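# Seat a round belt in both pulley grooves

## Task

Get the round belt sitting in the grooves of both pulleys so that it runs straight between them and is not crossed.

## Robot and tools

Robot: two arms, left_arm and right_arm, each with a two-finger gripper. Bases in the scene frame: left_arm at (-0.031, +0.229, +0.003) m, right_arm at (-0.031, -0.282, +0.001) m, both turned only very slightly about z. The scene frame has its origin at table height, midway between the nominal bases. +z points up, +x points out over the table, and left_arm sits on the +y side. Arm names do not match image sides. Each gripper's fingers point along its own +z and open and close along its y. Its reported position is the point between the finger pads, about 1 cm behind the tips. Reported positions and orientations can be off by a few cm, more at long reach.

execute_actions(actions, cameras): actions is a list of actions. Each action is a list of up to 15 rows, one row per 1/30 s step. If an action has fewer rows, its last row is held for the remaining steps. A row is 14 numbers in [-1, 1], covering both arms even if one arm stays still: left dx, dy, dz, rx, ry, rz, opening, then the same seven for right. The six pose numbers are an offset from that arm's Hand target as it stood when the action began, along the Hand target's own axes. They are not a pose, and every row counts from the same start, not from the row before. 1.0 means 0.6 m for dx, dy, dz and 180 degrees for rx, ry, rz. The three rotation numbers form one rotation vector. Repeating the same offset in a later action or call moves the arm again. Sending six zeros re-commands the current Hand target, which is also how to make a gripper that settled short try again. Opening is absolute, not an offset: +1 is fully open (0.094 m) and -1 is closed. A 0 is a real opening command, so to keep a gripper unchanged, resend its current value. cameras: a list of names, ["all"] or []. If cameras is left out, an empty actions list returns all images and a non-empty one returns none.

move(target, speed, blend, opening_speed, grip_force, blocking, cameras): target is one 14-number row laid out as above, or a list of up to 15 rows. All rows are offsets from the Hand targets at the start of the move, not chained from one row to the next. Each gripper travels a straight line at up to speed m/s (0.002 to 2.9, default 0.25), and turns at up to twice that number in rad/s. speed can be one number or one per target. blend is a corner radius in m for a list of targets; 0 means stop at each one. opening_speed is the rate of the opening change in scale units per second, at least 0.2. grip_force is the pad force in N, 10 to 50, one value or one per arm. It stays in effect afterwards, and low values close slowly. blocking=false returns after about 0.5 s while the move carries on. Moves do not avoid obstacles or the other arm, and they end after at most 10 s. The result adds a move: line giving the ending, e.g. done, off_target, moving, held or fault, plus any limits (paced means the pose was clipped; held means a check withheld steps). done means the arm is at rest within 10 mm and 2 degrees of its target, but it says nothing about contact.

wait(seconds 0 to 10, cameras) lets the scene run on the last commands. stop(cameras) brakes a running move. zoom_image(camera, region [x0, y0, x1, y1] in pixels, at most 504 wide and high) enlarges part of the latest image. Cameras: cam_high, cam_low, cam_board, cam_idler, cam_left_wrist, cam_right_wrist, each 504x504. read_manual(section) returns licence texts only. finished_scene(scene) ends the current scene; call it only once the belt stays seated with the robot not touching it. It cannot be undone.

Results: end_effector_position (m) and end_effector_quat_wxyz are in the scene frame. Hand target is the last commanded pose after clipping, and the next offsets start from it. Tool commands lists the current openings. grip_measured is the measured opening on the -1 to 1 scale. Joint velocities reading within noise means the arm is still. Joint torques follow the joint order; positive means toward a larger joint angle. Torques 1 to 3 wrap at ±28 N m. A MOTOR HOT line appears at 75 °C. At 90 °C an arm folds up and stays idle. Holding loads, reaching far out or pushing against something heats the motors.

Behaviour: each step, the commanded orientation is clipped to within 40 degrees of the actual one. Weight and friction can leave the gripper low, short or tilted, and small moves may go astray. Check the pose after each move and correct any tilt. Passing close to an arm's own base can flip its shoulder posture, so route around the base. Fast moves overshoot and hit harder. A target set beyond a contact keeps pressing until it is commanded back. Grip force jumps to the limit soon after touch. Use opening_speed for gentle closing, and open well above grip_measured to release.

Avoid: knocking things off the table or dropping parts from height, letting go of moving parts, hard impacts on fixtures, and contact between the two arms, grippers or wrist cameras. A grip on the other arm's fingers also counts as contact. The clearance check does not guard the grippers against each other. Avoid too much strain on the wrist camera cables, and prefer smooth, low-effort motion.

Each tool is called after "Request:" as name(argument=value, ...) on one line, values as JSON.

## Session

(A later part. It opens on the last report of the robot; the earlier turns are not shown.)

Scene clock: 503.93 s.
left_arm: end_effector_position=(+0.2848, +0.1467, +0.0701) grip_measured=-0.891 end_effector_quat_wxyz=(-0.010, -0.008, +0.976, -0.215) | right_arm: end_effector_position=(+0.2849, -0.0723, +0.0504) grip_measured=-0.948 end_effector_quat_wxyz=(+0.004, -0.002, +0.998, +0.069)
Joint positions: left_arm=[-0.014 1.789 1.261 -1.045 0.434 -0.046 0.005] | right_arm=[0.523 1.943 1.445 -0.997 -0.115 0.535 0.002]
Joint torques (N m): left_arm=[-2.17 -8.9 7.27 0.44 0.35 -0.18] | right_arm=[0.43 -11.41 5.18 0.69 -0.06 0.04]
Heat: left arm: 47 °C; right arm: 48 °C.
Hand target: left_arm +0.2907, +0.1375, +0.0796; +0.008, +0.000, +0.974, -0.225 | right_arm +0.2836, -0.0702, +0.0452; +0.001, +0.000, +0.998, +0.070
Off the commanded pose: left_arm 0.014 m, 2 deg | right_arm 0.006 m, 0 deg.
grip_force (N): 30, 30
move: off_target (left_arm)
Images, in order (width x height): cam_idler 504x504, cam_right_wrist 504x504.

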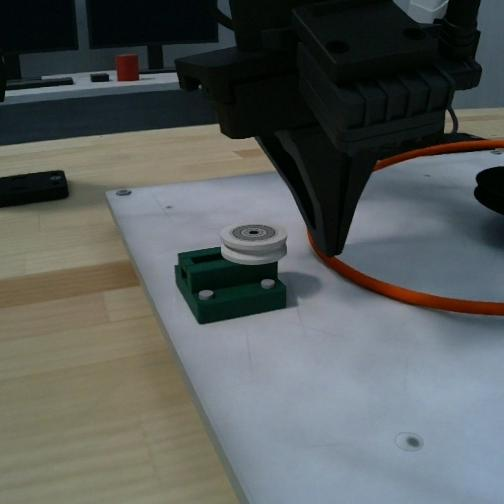

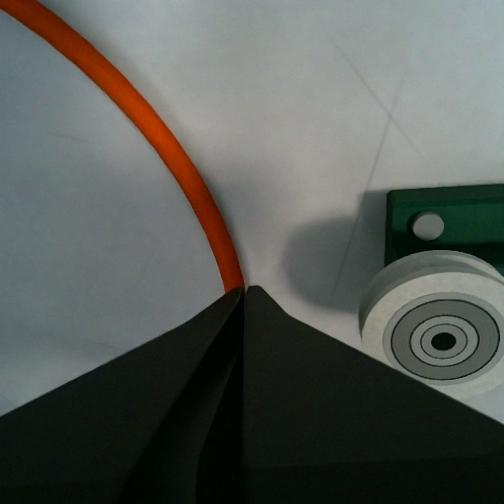

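Request:
move(target=[[0,0,0,0,0,0,-0.95, 0.0,0.0,-0.008,0,0.0,0,-0.4],[0,0,0,0,0,0,-0.95, 0.0,0.0,0.018,0,0.0,0,-0.4]], cameras=["cam_right_wrist"])

Request:
move(target=[[0,0,0,0,0,0,-0.95, 0.0,0.0,0.00,0,0.0,0,-0.95]], cameras=["cam_idler","cam_right_wrist"])

Request:
zoom_image(camera="cam_idler", region=[200, 140, 400, 340])

Scene clock: 511.80 s.
left_arm: end_effector_position=(+0.2848, +0.1467, +0.0701) grip_measured=-0.891 end_effector_quat_wxyz=(-0.010, -0.008, +0.976, -0.215) | right_arm: end_effector_position=(+0.2841, -0.0712, +0.0415) grip_measured=-0.402 end_effector_quat_wxyz=(+0.002, -0.002, +0.998, +0.069)
Joint positions: left_arm=[-0.014 1.789 1.261 -1.045 0.434 -0.046 0.005] | right_arm=[0.526 1.954 1.425 -0.968 -0.116 0.538 0.028]
Joint torques (N m): left_arm=[-2.14 -8.8 7.35 0.47 0.35 -0.18] | right_arm=[0.34 -10.91 4.72 0.77 -0.1 0.01]
Heat: left arm: 47 °C; right arm: 48 °C.
Hand target: left_arm +0.2907, +0.1375, +0.0796; +0.008, +0.000, +0.974, -0.225 | right_arm +0.2835, -0.0689, +0.0344; +0.000, +0.000, +0.998, +0.069
Off the commanded pose: left_arm 0.014 m, 2 deg | right_arm 0.007 m, 0 deg.
grip_force (N): 30, 30
move: off_target (left_arm)
Images, in order (width x height): cam_right_wrist 504x504.

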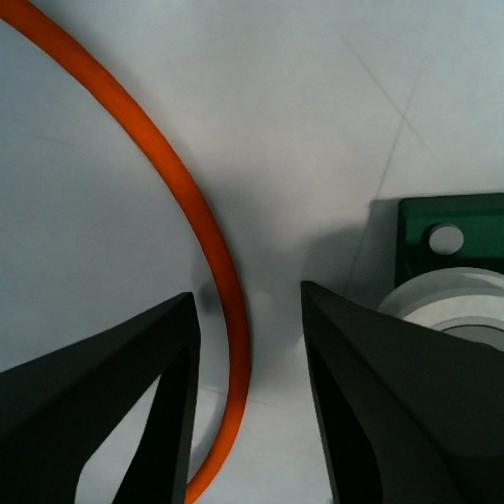

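Scene clock: 513.30 s.
left_arm: end_effector_position=(+0.2848, +0.1467, +0.0701) grip_measured=-0.891 end_effector_quat_wxyz=(-0.010, -0.008, +0.976, -0.215) | right_arm: end_effector_position=(+0.2859, -0.0701, +0.0415) grip_measured=-0.892 end_effector_quat_wxyz=(+0.005, -0.002, +0.997, +0.071)
Joint positions: left_arm=[-0.014 1.789 1.261 -1.045 0.434 -0.046 0.005] | right_arm=[0.526 1.955 1.425 -0.959 -0.116 0.538 0.005]
Joint torques (N m): left_arm=[-2.13 -8.8 7.41 0.47 0.36 -0.18] | right_arm=[0.47 -11 4.64 0.74 -0.1 0.02]
Heat: left arm: 47 °C; right arm: 48 °C.
Hand target: left_arm +0.2907, +0.1375, +0.0796; +0.008, +0.000, +0.974, -0.225 | right_arm +0.2836, -0.0689, +0.0344; +0.001, +0.000, +0.998, +0.069
Off the commanded pose: left_arm 0.014 m, 2 deg | right_arm 0.008 m, 1 deg.
grip_force (N): 30, 30
move: off_target (left_arm)
Images, in order (width x height): cam_idler 504x504, cam_right_wrist 504x504.

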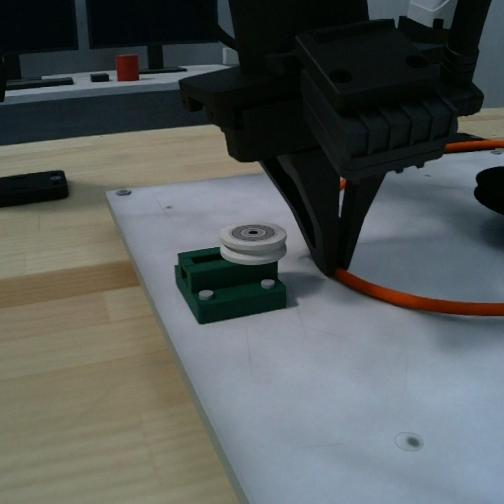

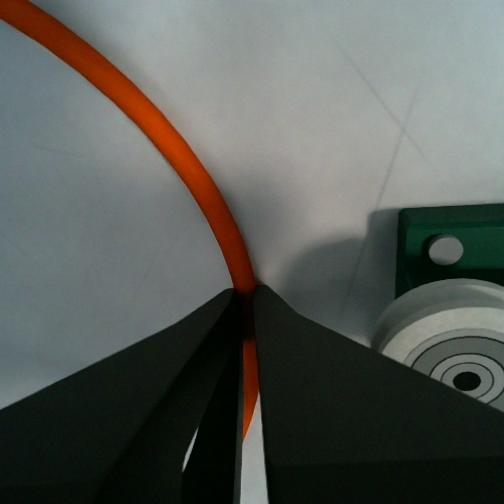

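Scaled by 2.520 from the camera's 504x504 image, which has a finer 720x720 frame.

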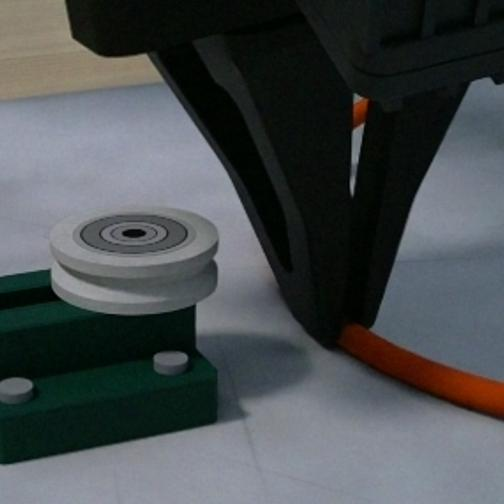

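Request:
move(target=[[0,0,0,0,0,0,-0.95, 0.0,0.012,-0.09,0,0.0,0,-0.95],[0,0.03,0.01,0,0,0,-0.95, 0.0,-0.12,-0.09,0,0.0,0,-0.95]], cameras=["cam_idler","cam_right_wrist","cam_board"])

Scene clock: 521.20 s.
left_arm: end_effector_position=(+0.2898, +0.1488, +0.0703) grip_measured=-0.891 end_effector_quat_wxyz=(+0.004, +0.000, +0.974, -0.226) | right_arm: end_effector_position=(+0.2842, -0.1372, +0.0717) grip_measured=-0.894 end_effector_quat_wxyz=(-0.011, -0.002, +0.996, +0.084)
Joint positions: left_arm=[0.004 1.789 1.254 -1.021 0.457 -0.016 0.005] | right_arm=[0.337 1.839 1.391 -1.086 -0.166 0.347 0.005]
Joint torques (N m): left_arm=[0.28 -7.3 5.12 0.53 0.14 -0.03] | right_arm=[-0.65 -14.22 4.96 0.39 0.23 -0.14]
Heat: left arm: 48 °C; right arm: 49 °C.
Hand target: left_arm +0.2909, +0.1512, +0.0663; +0.008, +0.000, +0.974, -0.224 | right_arm +0.2836, -0.1476, +0.0779; +0.001, +0.000, +0.998, +0.070
Off the commanded pose: left_arm 0.005 m, 0 deg | right_arm 0.012 m, 2 deg.
grip_force (N): 30, 30
move: off_target (right_arm)
Images, in order (width x height): cam_board 504x504, cam_idler 504x504, cam_right_wrist 504x504.

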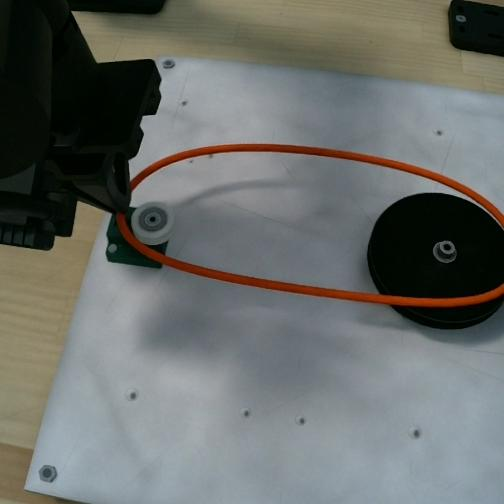

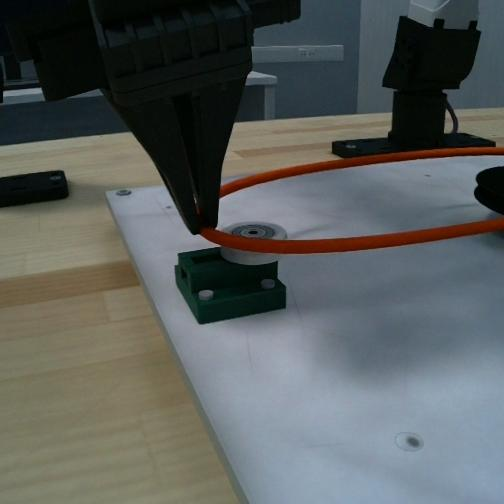

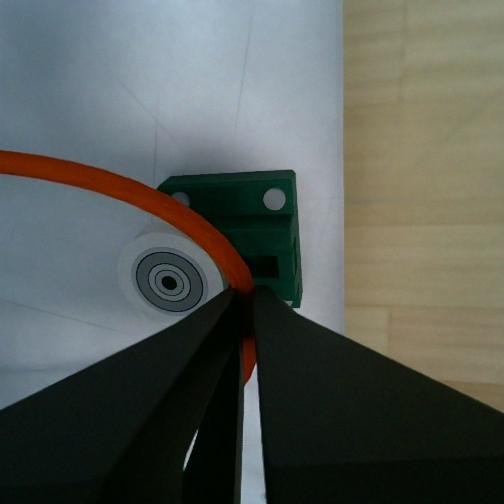

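Request:
move(target=[[0,0.016,0,0,0,0,-0.95, 0.0,-0.012,0.0,0,-0.025,0,-0.95],[0,0.016,0,0,0,0,-0.95, 0.0,-0.012,0.028,0,-0.025,0,-0.95]], cameras=["cam_idler","cam_right_wrist","cam_board"])

Request:
zoom_image(camera="cam_idler", region=[150, 150, 350, 350])

Scene clock: 529.67 s.
left_arm: end_effector_position=(+0.2897, +0.1507, +0.0703) grip_measured=-0.891 end_effector_quat_wxyz=(+0.008, +0.004, +0.971, -0.239) | right_arm: end_effector_position=(+0.2833, -0.1379, +0.0617) grip_measured=-0.894 end_effector_quat_wxyz=(+0.033, -0.006, +0.995, +0.099)
Joint positions: left_arm=[0.022 1.789 1.246 -1.017 0.483 0.013 0.005] | right_arm=[0.337 1.762 1.246 -0.924 -0.164 0.346 0.005]
Joint torques (N m): left_arm=[1.18 -6.53 5.27 0.5 -0.09 0.01] | right_arm=[-0.69 -11.44 5.09 0.6 0.5 0]
Motor temperatures (°C): left_arm=[25 47 39 24 25 23 27] | right_arm=[24 52 35 26 26 22 24]
Heat: left arm: 47 °C; right arm: 52 °C.
Hand target: left_arm +0.2910, +0.1597, +0.0622; +0.008, +0.001, +0.974, -0.225 | right_arm +0.2836, -0.1524, +0.0603; +0.040, +0.002, +0.997, +0.069
Off the commanded pose: left_arm 0.012 m, 2 deg | right_arm 0.015 m, 4 deg.
grip_force (N): 30, 30
move: off_target (left_arm, right_arm)
Images, in order (width x height): cam_board 504x504, cam_idler 504x504, cam_right_wrist 504x504.

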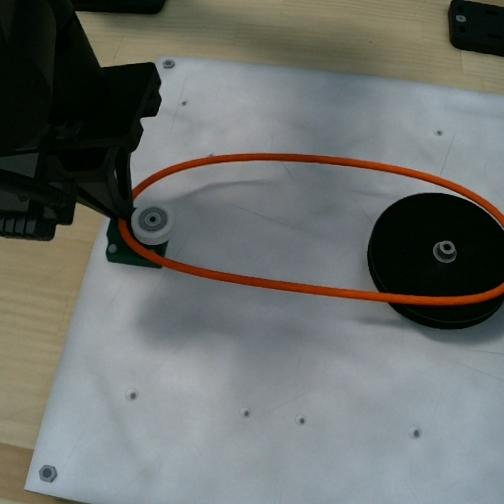

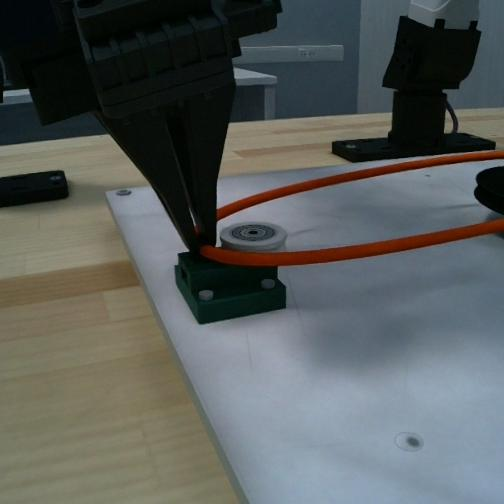

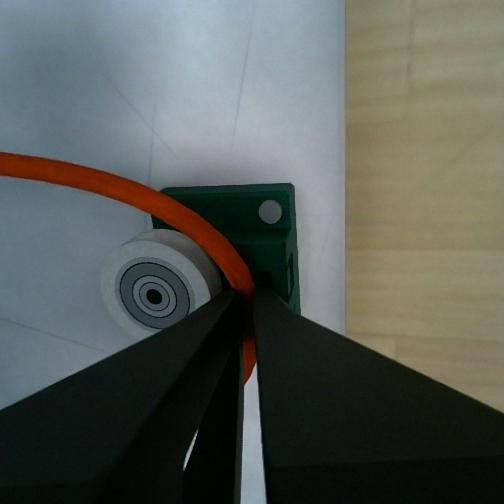

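Scaled by 2.520 from the camera's 504x504 image, which has a finer 720x720 frame.

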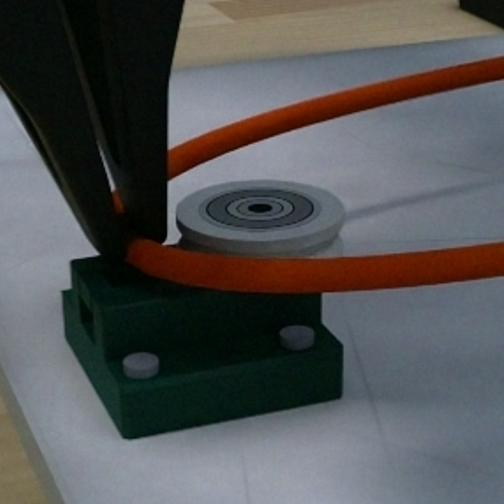

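Request:
move(target=[[0,0.012,0,0,0,0,-0.95, 0.0,0,0,0,0,0,-0.75]], cameras=[])

Request:
move(target=[[0,0,0,0,0,0,-0.95, -0.03,0.002,0,0,0,0,-0.75]], cameras=["cam_idler","cam_right_wrist","cam_board"])

Request:
zoom_image(camera="cam_idler", region=[150, 150, 350, 350])

Scene clock: 544.90 s.
left_arm: end_effector_position=(+0.2892, +0.1537, +0.0699) grip_measured=-0.891 end_effector_quat_wxyz=(+0.009, +0.006, +0.969, -0.245) | right_arm: end_effector_position=(+0.2837, -0.1387, +0.0615) grip_measured=-0.751 end_effector_quat_wxyz=(+0.034, -0.006, +0.995, +0.096)
Joint positions: left_arm=[0.038 1.789 1.24 -1.016 0.496 0.034 0.005] | right_arm=[0.337 1.762 1.246 -0.924 -0.158 0.346 0.012]
Joint torques (N m): left_arm=[1.61 -6.04 5.46 0.5 -0.2 0.03] | right_arm=[-0.75 -11.34 5 0.61 0.48 -0.03]
Heat: left arm: 46 °C; right arm: 53 °C.
Hand target: left_arm +0.2911, +0.1662, +0.0590; +0.008, +0.001, +0.974, -0.224 | right_arm +0.2836, -0.1524, +0.0603; +0.040, +0.002, +0.997, +0.069
Off the commanded pose: left_arm 0.017 m, 3 deg | right_arm 0.014 m, 3 deg.
grip_force (N): 30, 30
move: off_target (left_arm, right_arm)
No camera images: "cameras" was empty.

Scene clock: 545.83 s.
left_arm: end_effector_position=(+0.2892, +0.1545, +0.0698) grip_measured=-0.891 end_effector_quat_wxyz=(+0.010, +0.005, +0.969, -0.245) | right_arm: end_effector_position=(+0.2952, -0.1489, +0.0578) grip_measured=-0.751 end_effector_quat_wxyz=(+0.032, +0.004, +0.997, +0.076)
Joint positions: left_arm=[0.041 1.789 1.239 -1.016 0.496 0.034 0.005] | right_arm=[0.316 1.806 1.291 -0.944 -0.123 0.343 0.012]
Joint torques (N m): left_arm=[1.37 -5.97 5.44 0.5 -0.22 0.04] | right_arm=[-0.27 -10.26 8.47 0.57 0.06 -0.11]
Heat: left arm: 46 °C; right arm: 53 °C.
Hand target: left_arm +0.2910, +0.1662, +0.0590; +0.008, +0.001, +0.974, -0.224 | right_arm +0.3015, -0.1514, +0.0619; +0.040, +0.002, +0.997, +0.069
Off the commanded pose: left_arm 0.016 m, 3 deg | right_arm 0.008 m, 1 deg.
grip_force (N): 30, 30
move: off_target (left_arm)
Images, in order (width x height): cam_board 504x504, cam_idler 504x504, cam_right_wrist 504x504.

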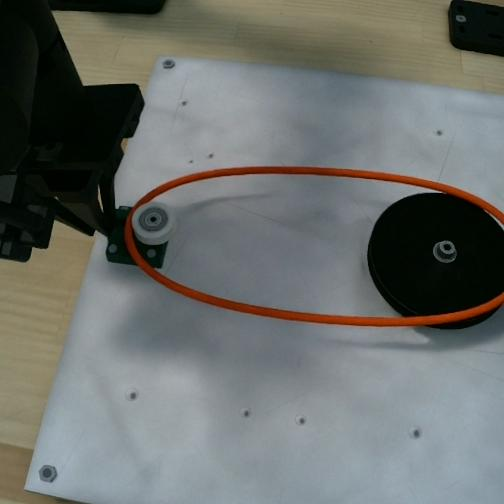

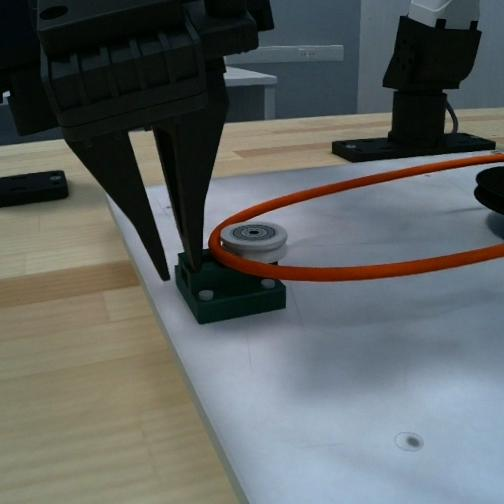

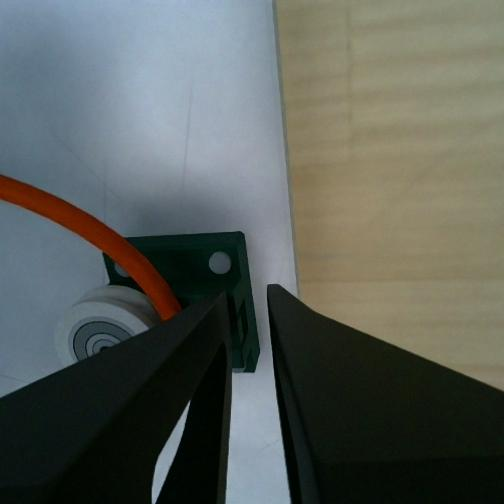

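Scaled by 2.520 from the camera's 504x504 image, which has a finer 720x720 frame.

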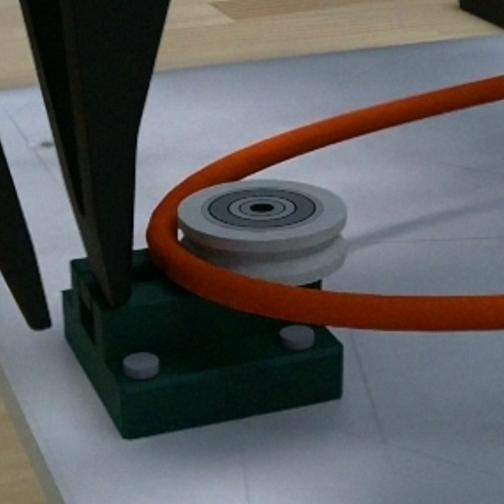

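Request:
move(target=[[0,0.018,0.004,0,-0.03,0,-0.95, -0.0,-0.004,-0.002,0,0,0,-0.75]], cameras=["cam_idler","cam_board"])

Request:
zoom_image(camera="cam_idler", region=[150, 150, 350, 350])

Scene clock: 555.47 s.
left_arm: end_effector_position=(+0.2932, +0.1553, +0.0661) grip_measured=-0.891 end_effector_quat_wxyz=(+0.055, +0.001, +0.961, -0.272) | right_arm: end_effector_position=(+0.2955, -0.1500, +0.0578) grip_measured=-0.751 end_effector_quat_wxyz=(+0.033, +0.003, +0.997, +0.076)
Joint positions: left_arm=[0.071 1.74 1.138 -0.881 0.557 0.034 0.005] | right_arm=[0.313 1.806 1.291 -0.945 -0.122 0.336 0.012]
Joint torques (N m): left_arm=[1.29 -7.21 4.1 0.64 -0.73 -0.08] | right_arm=[-0.51 -10.52 8.28 0.5 0.09 -0.13]
Heat: left arm: 45 °C; right arm: 52 °C.
Hand target: left_arm +0.2910, +0.1748, +0.0521; +0.054, -0.010, +0.973, -0.224 | right_arm +0.3014, -0.1540, +0.0627; +0.040, +0.003, +0.997, +0.069
Off the commanded pose: left_arm 0.024 m, 6 deg | right_arm 0.009 m, 1 deg.
grip_force (N): 30, 30
move: off_target (left_arm)
Images, in order (width x height): cam_board 504x504, cam_idler 504x504.

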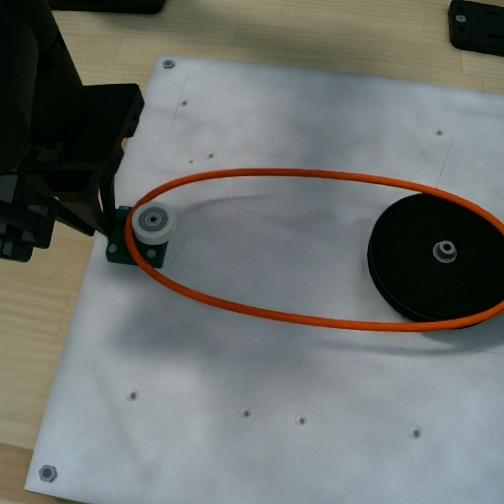

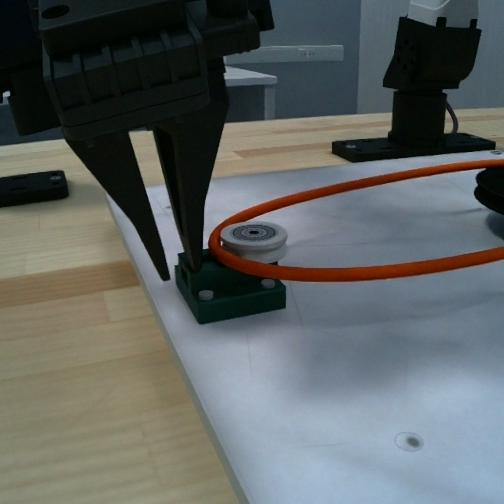

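Scaled by 2.520 from the camera's 504x504 image, which has a finer 720x720 frame.

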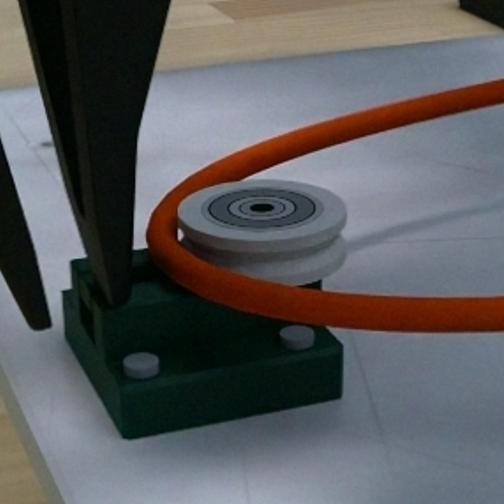

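Request:
move(target=[[0,0.03,-0.004,0,0,0,-0.95, -0.0,-0.004,-0.002,0,0,0,-0.75]], cameras=["cam_idler","cam_board"])

Request:
zoom_image(camera="cam_idler", region=[150, 150, 350, 350])

Scene clock: 562.13 s.
left_arm: end_effector_position=(+0.2918, +0.1702, +0.0621) grip_measured=-0.891 end_effector_quat_wxyz=(+0.060, -0.001, +0.961, -0.269) | right_arm: end_effector_position=(+0.2958, -0.1528, +0.0577) grip_measured=-0.751 end_effector_quat_wxyz=(+0.032, +0.003, +0.997, +0.075)
Joint positions: left_arm=[0.117 1.74 1.123 -0.88 0.555 0.079 0.005] | right_arm=[0.306 1.806 1.291 -0.948 -0.122 0.329 0.012]
Joint torques (N m): left_arm=[2.33 -5.71 5.38 0.53 -0.66 0.09] | right_arm=[-0.54 -10.82 8.13 0.5 0.09 -0.17]
Heat: left arm: 45 °C; right arm: 52 °C.
Hand target: left_arm +0.2909, +0.1921, +0.0464; +0.054, -0.010, +0.973, -0.224 | right_arm +0.3013, -0.1564, +0.0636; +0.040, +0.002, +0.997, +0.070
Off the commanded pose: left_arm 0.027 m, 5 deg | right_arm 0.009 m, 1 deg.
grip_force (N): 30, 30
move: off_target (left_arm)
Images, in order (width x height): cam_board 504x504, cam_idler 504x504.

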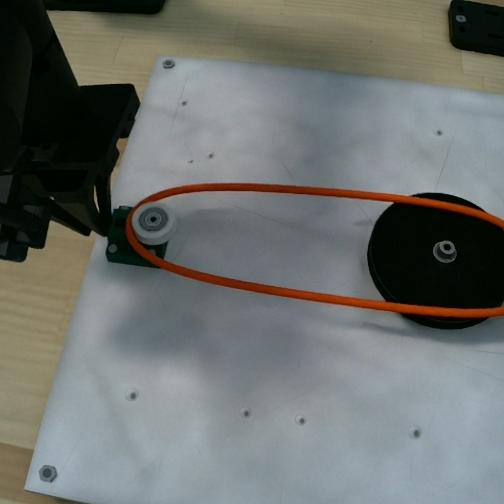

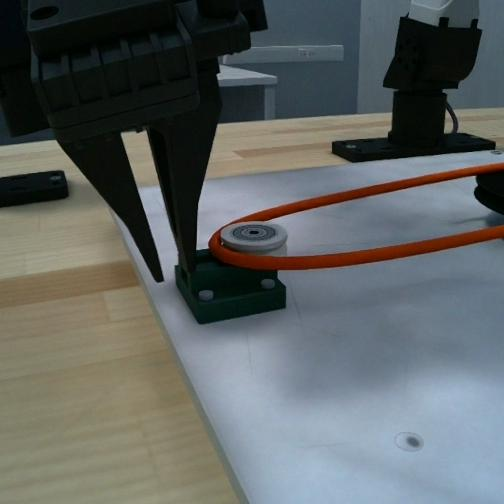

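Scaled by 2.520 from the camera's 504x504 image, which has a finer 720x720 frame.

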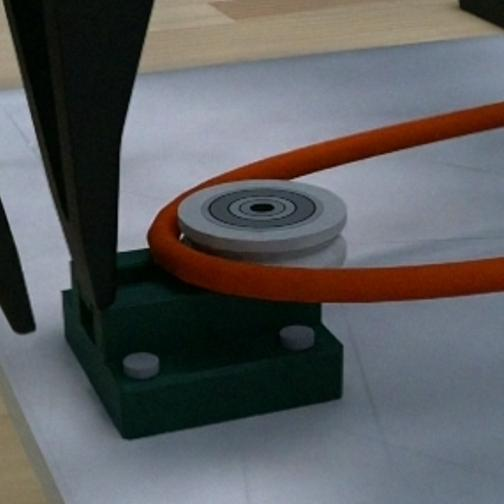

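Request:
move(target=[[0,-0.006,0.01,0,0,0,-0.95, 0,0,-0.1,0,0,0,-0.75]], cameras=["cam_idler","cam_board","cam_left_wrist","cam_low"])

Request:
zoom_image(camera="cam_low", region=[370, 260, 470, 330])

Request:
zoom_image(camera="cam_idler", region=[150, 150, 350, 350])

Scene clock: 575.30 s.
left_arm: end_effector_position=(+0.2916, +0.1694, +0.0599) grip_measured=-0.891 end_effector_quat_wxyz=(+0.062, +0.000, +0.961, -0.269) | right_arm: end_effector_position=(+0.2915, -0.1625, +0.1111) grip_measured=-0.751 end_effector_quat_wxyz=(+0.022, +0.005, +0.997, +0.070)
Joint positions: left_arm=[0.115 1.74 1.113 -0.866 0.555 0.079 0.005] | right_arm=[0.284 1.765 1.458 -1.18 -0.12 0.309 0.012]
Joint torques (N m): left_arm=[0.69 -5.48 5.05 0.66 -0.67 -0.13] | right_arm=[-0.27 -12.14 8.44 0.51 -0.01 -0.14]
Heat: left arm: 44 °C; right arm: 52 °C.
Hand target: left_arm +0.2915, +0.1862, +0.0426; +0.054, -0.010, +0.973, -0.224 | right_arm +0.2966, -0.1649, +0.1229; +0.040, +0.003, +0.997, +0.069
Off the commanded pose: left_arm 0.024 m, 6 deg | right_arm 0.013 m, 2 deg.
grip_force (N): 30, 30
move: off_target (left_arm, right_arm)
Images, in order (width x height): cam_low 504x504, cam_board 504x504, cam_idler 504x504, cam_left_wrist 504x504.

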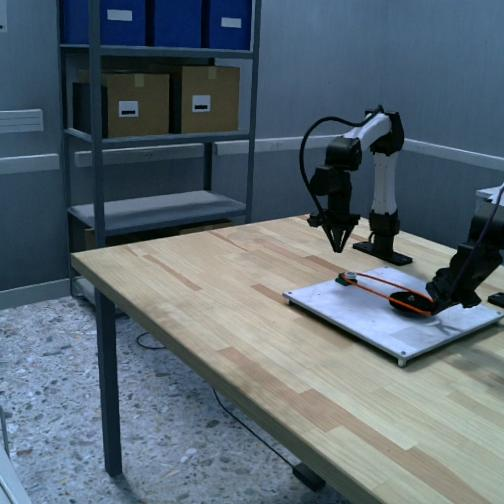

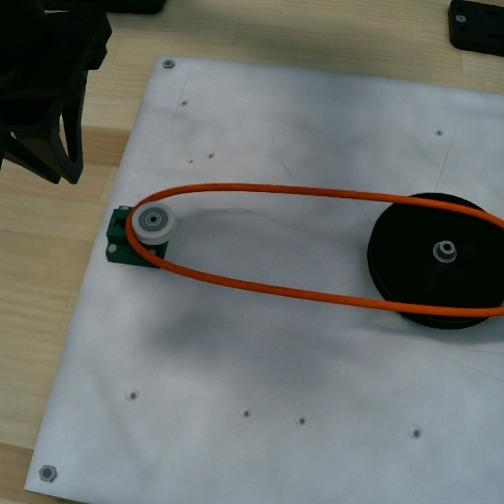

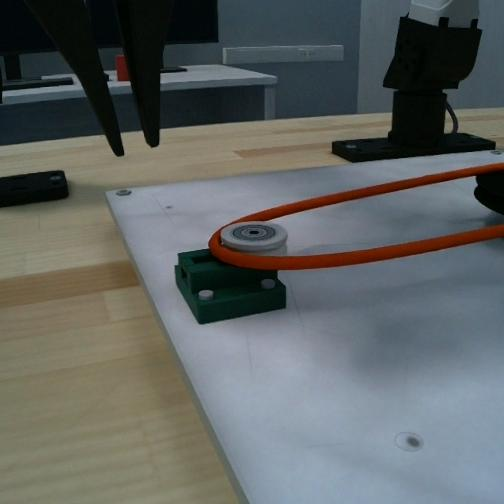

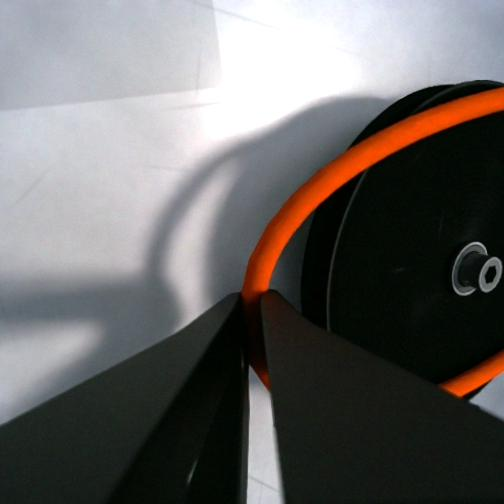

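Scaled by 5.040 from the camera's 504x504 image, which has a finer 720x720 frame.

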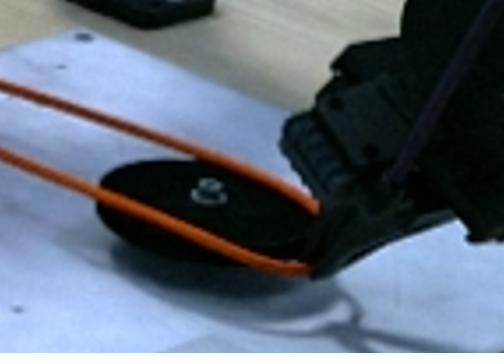

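Scaled by 2.520 from the camera's 504x504 image, which has a finer 720x720 frame.

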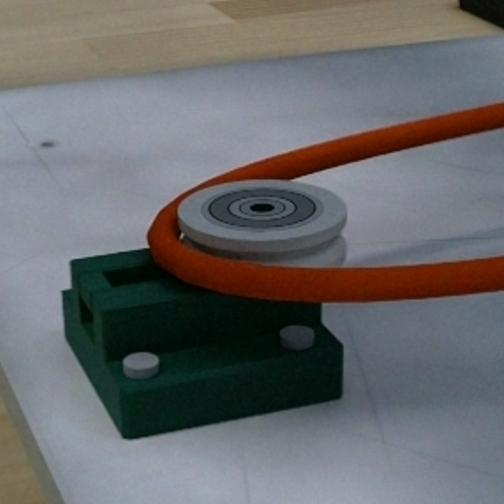

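Request:
move(target=[[0,-0.012,0.024,0,0,0,-0.95, 0,0,0,0,0,0,-0.75],[0,-0.034,0.03,0,0,0,-0.95, 0,0,0,0,0,0,-0.75]], cameras=["cam_idler","cam_board","cam_left_wrist","cam_low"])

Request:
zoom_image(camera="cam_low", region=[370, 260, 470, 330])

Request:
zoom_image(camera="cam_board", region=[330, 150, 504, 350])

Scene clock: 585.60 s.
left_arm: end_effector_position=(+0.2905, +0.1548, +0.0430) grip_measured=-0.891 end_effector_quat_wxyz=(+0.052, -0.006, +0.969, -0.241) | right_arm: end_effector_position=(+0.2914, -0.1625, +0.1111) grip_measured=-0.751 end_effector_quat_wxyz=(+0.022, +0.005, +0.997, +0.069)
Joint positions: left_arm=[0.038 1.751 1.076 -0.791 0.488 -0.016 0.005] | right_arm=[0.284 1.765 1.458 -1.18 -0.12 0.309 0.012]
Joint torques (N m): left_arm=[-0.27 -6.05 5.52 0.76 -0.13 -0.17] | right_arm=[-0.29 -12.16 8.57 0.46 0.02 -0.09]
Heat: left arm: 44 °C; right arm: 51 °C.
Hand target: left_arm +0.2934, +0.1601, +0.0355; +0.054, -0.010, +0.973, -0.224 | right_arm +0.2966, -0.1648, +0.1229; +0.040, +0.003, +0.997, +0.069
Off the commanded pose: left_arm 0.010 m, 2 deg | right_arm 0.013 m, 2 deg.
grip_force (N): 30, 30
move: off_target (right_arm)
Images, in order (width x height): cam_low 504x504, cam_board 504x504, cam_idler 504x504, cam_left_wrist 504x504.

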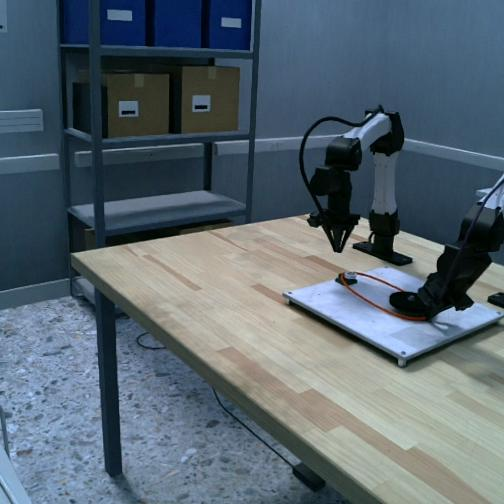

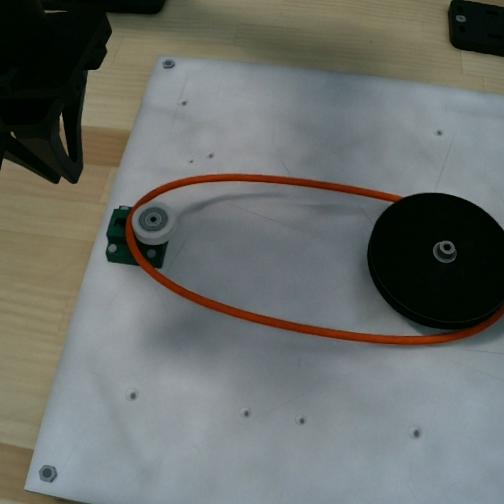

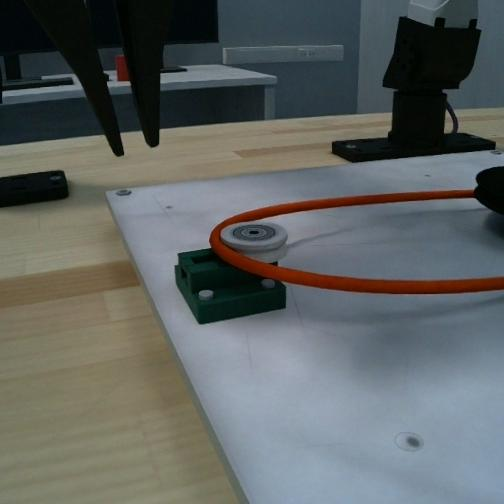

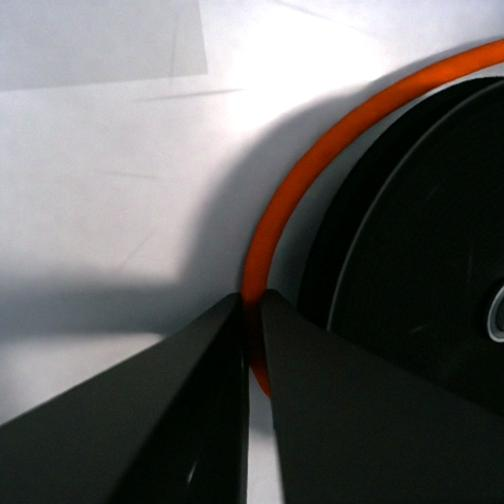

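Scaled by 5.040 from the camera's 504x504 image, which has a finer 720x720 frame.

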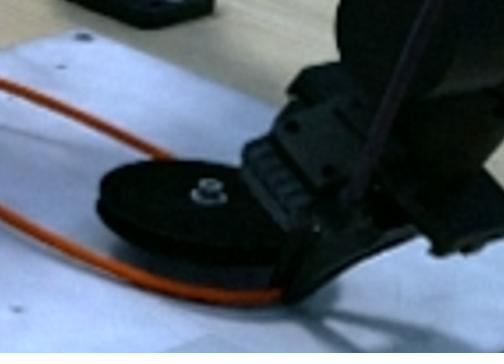

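Scaled by 2.520 from the camera's 504x504 image, which has a finer 720x720 frame.

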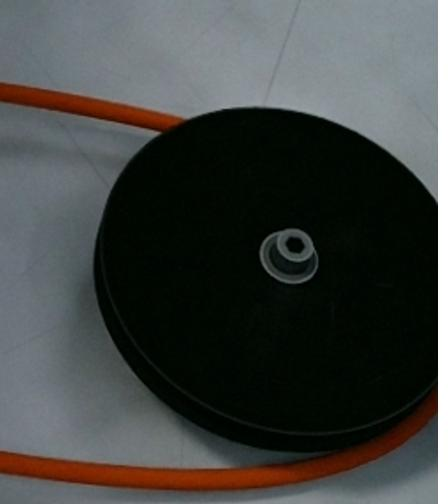

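Request:
move(target=[[0,-0.0095,-0.03,0,0,0,-0.95, 0,0,0,0,0,0,-0.75]], cameras=["cam_idler","cam_left_wrist"])

Request:
move(target=[[0,0.016,0.008,0,0,0,-0.95, 0,0,0,0,0,0,-0.75]], cameras=["cam_idler","cam_board","cam_left_wrist","cam_low"])

Request:
zoom_image(camera="cam_low", region=[370, 260, 470, 330])

Request:
zoom_image(camera="cam_board", region=[330, 150, 504, 350])

Scene clock: 595.90 s.
left_arm: end_effector_position=(+0.2842, +0.1550, +0.0442) grip_measured=-0.891 end_effector_quat_wxyz=(+0.036, -0.010, +0.970, -0.240) | right_arm: end_effector_position=(+0.2914, -0.1625, +0.1111) grip_measured=-0.751 end_effector_quat_wxyz=(+0.022, +0.005, +0.997, +0.069)
Joint positions: left_arm=[0.038 1.751 1.085 -0.832 0.486 -0.017 0.005] | right_arm=[0.284 1.765 1.458 -1.18 -0.12 0.309 0.012]
Joint torques (N m): left_arm=[0.64 -8.9 8.2 0.37 -0.12 -0.08] | right_arm=[-0.29 -12.21 8.42 0.49 0.03 -0.11]
Heat: left arm: 44 °C; right arm: 50 °C.
Hand target: left_arm +0.2915, +0.1628, +0.0541; +0.054, -0.010, +0.973, -0.224 | right_arm +0.2966, -0.1648, +0.1229; +0.040, +0.003, +0.997, +0.069
Off the commanded pose: left_arm 0.014 m, 3 deg | right_arm 0.013 m, 2 deg.
grip_force (N): 30, 30
move: off_target (left_arm, right_arm)
Images, in order (width x height): cam_idler 504x504, cam_left_wrist 504x504.

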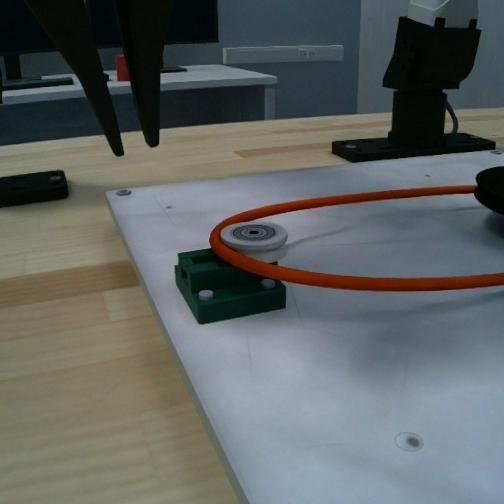

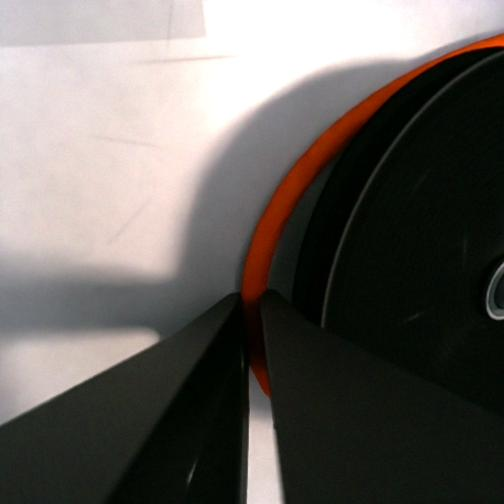

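Scene clock: 596.70 s.
left_arm: end_effector_position=(+0.2852, +0.1591, +0.0444) grip_measured=-0.891 end_effector_quat_wxyz=(+0.039, -0.011, +0.970, -0.241) | right_arm: end_effector_position=(+0.2914, -0.1625, +0.1111) grip_measured=-0.751 end_effector_quat_wxyz=(+0.022, +0.005, +0.997, +0.069)
Joint positions: left_arm=[0.052 1.751 1.085 -0.832 0.488 -0.004 0.005] | right_arm=[0.284 1.765 1.458 -1.18 -0.12 0.309 0.012]
Joint torques (N m): left_arm=[1.35 -7.34 6.98 0.54 -0.11 0.07] | right_arm=[-0.42 -12.46 8.35 0.49 0.05 -0.12]
Heat: left arm: 44 °C; right arm: 50 °C.
Hand target: left_arm +0.2920, +0.1693, +0.0456; +0.054, -0.010, +0.973, -0.224 | right_arm +0.2966, -0.1648, +0.1229; +0.040, +0.003, +0.997, +0.069
Off the commanded pose: left_arm 0.012 m, 3 deg | right_arm 0.013 m, 2 deg.
grip_force (N): 30, 30
move: off_target (left_arm, right_arm)
Images, in order (width x height): cam_low 504x504, cam_board 504x504, cam_idler 504x504, cam_left_wrist 504x504.

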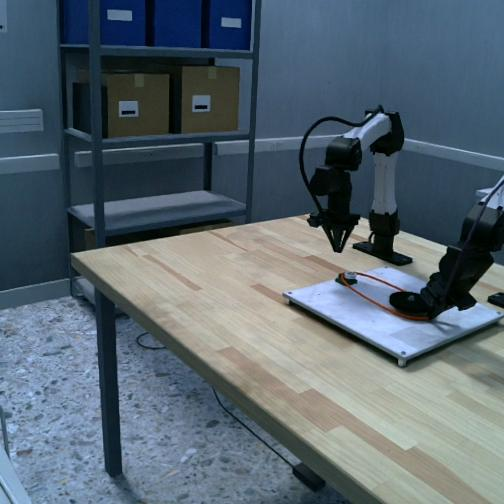

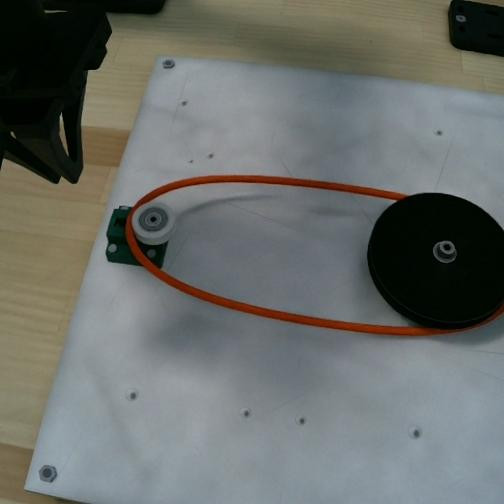

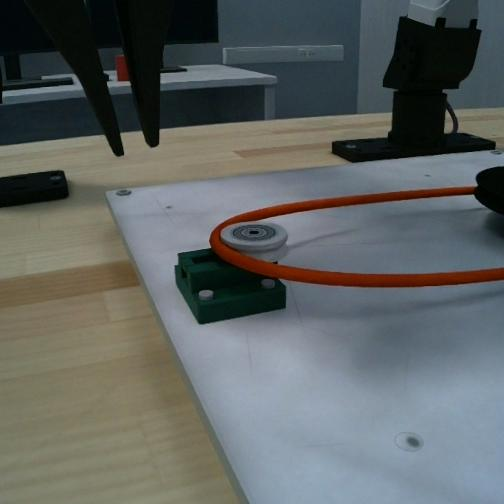

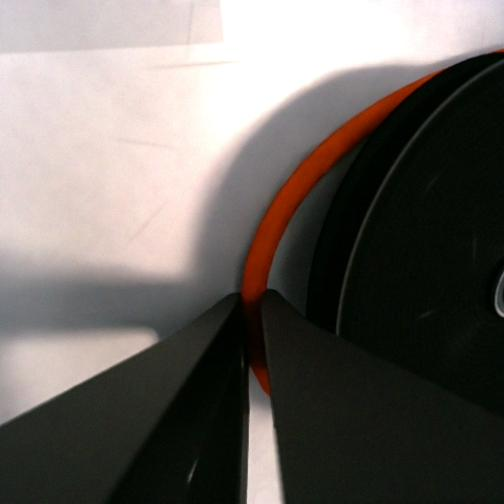

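Scaled by 5.040 from the camera's 504x504 image, which has a finer 720x720 frame.

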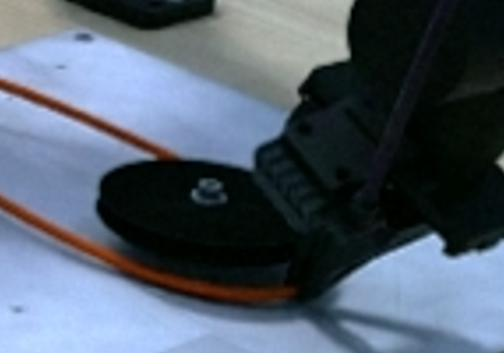

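Scaled by 2.520 from the camera's 504x504 image, which has a finer 720x720 frame.

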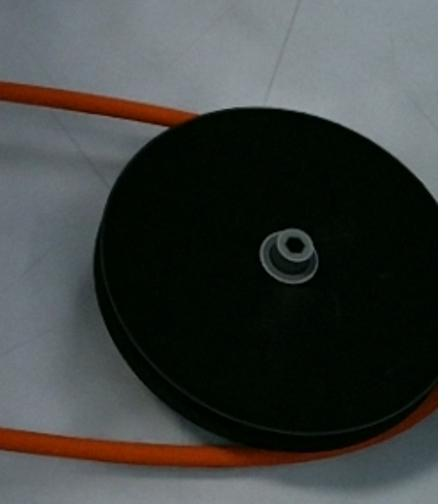

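Request:
move(target=[[0.03,-0.016,0,0,0,0,-0.95, 0,0,0,0,0,0,-0.75],[0.03,-0.032,-0.045,0,0,0,-0.95, 0,0,0,0,0,0,-0.75]], cameras=["cam_idler","cam_board","cam_left_wrist","cam_low"])

Request:
zoom_image(camera="cam_low", region=[370, 260, 470, 330])

Request:
zoom_image(camera="cam_board", region=[330, 150, 504, 350])

Scene clock: 608.60 s.
left_arm: end_effector_position=(+0.2604, +0.1579, +0.0590) grip_measured=-0.891 end_effector_quat_wxyz=(+0.024, -0.014, +0.973, -0.230) | right_arm: end_effector_position=(+0.2914, -0.1625, +0.1111) grip_measured=-0.751 end_effector_quat_wxyz=(+0.022, +0.005, +0.997, +0.069)
Joint positions: left_arm=[0.038 1.66 1.052 -0.915 0.465 -0.016 0.005] | right_arm=[0.284 1.765 1.458 -1.18 -0.12 0.309 0.012]
Joint torques (N m): left_arm=[0.75 -9.26 9.25 0.34 0.08 -0.04] | right_arm=[-0.25 -12.22 8.35 0.5 0.04 -0.13]
Heat: left arm: 45 °C; right arm: 50 °C.
Hand target: left_arm +0.2711, +0.1630, +0.0763; +0.054, -0.010, +0.973, -0.224 | right_arm +0.2966, -0.1648, +0.1229; +0.040, +0.003, +0.997, +0.069
Off the commanded pose: left_arm 0.021 m, 4 deg | right_arm 0.013 m, 2 deg.
grip_force (N): 30, 30
move: off_target (left_arm, right_arm)
Images, in order (width x height): cam_low 504x504, cam_board 504x504, cam_idler 504x504, cam_left_wrist 504x504.

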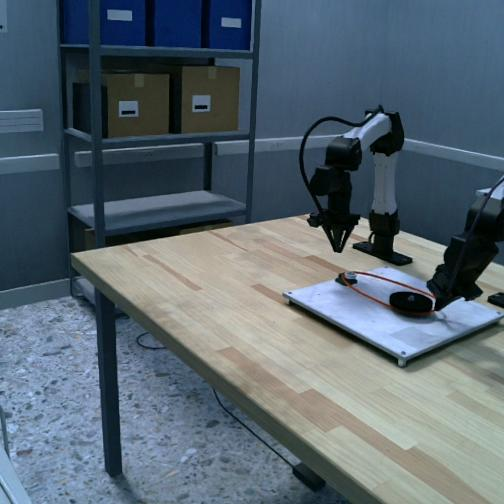

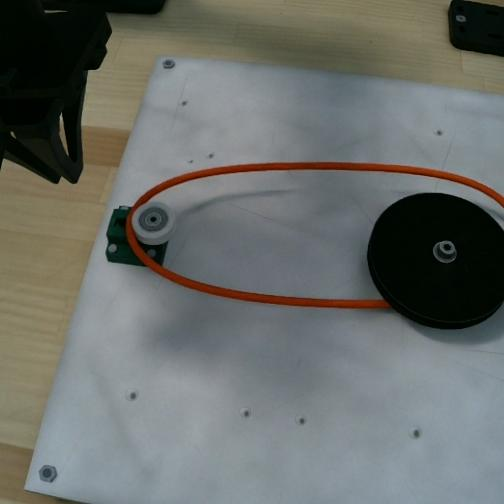

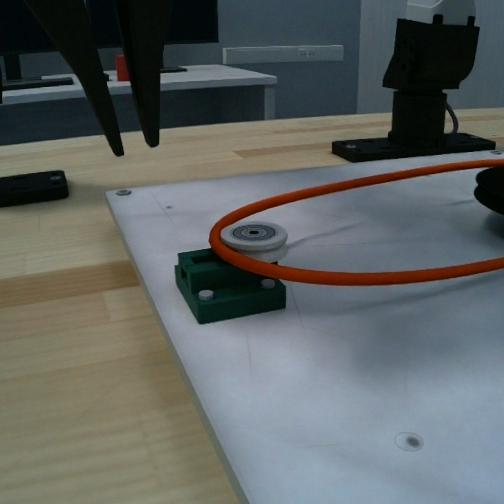

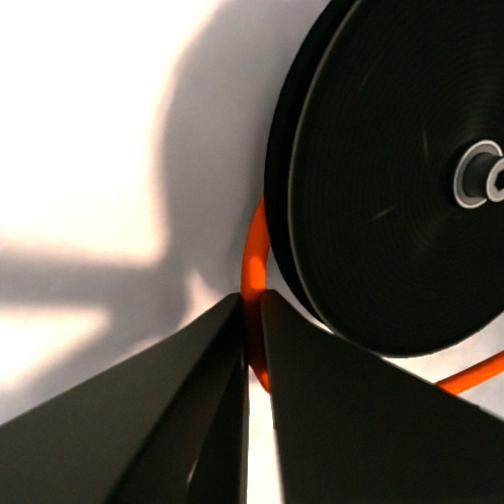

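Scaled by 5.040 from the camera's 504x504 image, which has a finer 720x720 frame.

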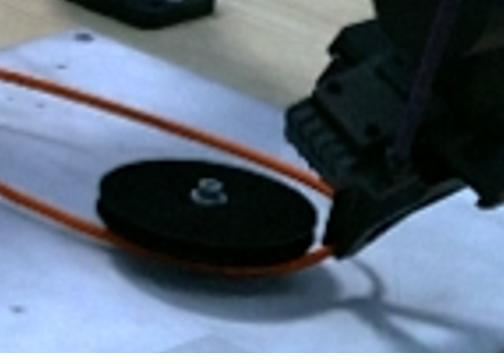

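Scaled by 2.520 from the camera's 504x504 image, which has a finer 720x720 frame.

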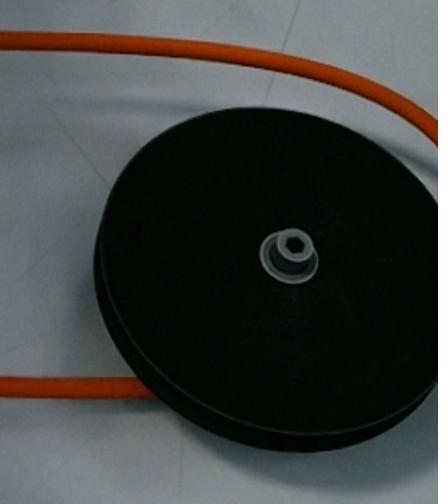

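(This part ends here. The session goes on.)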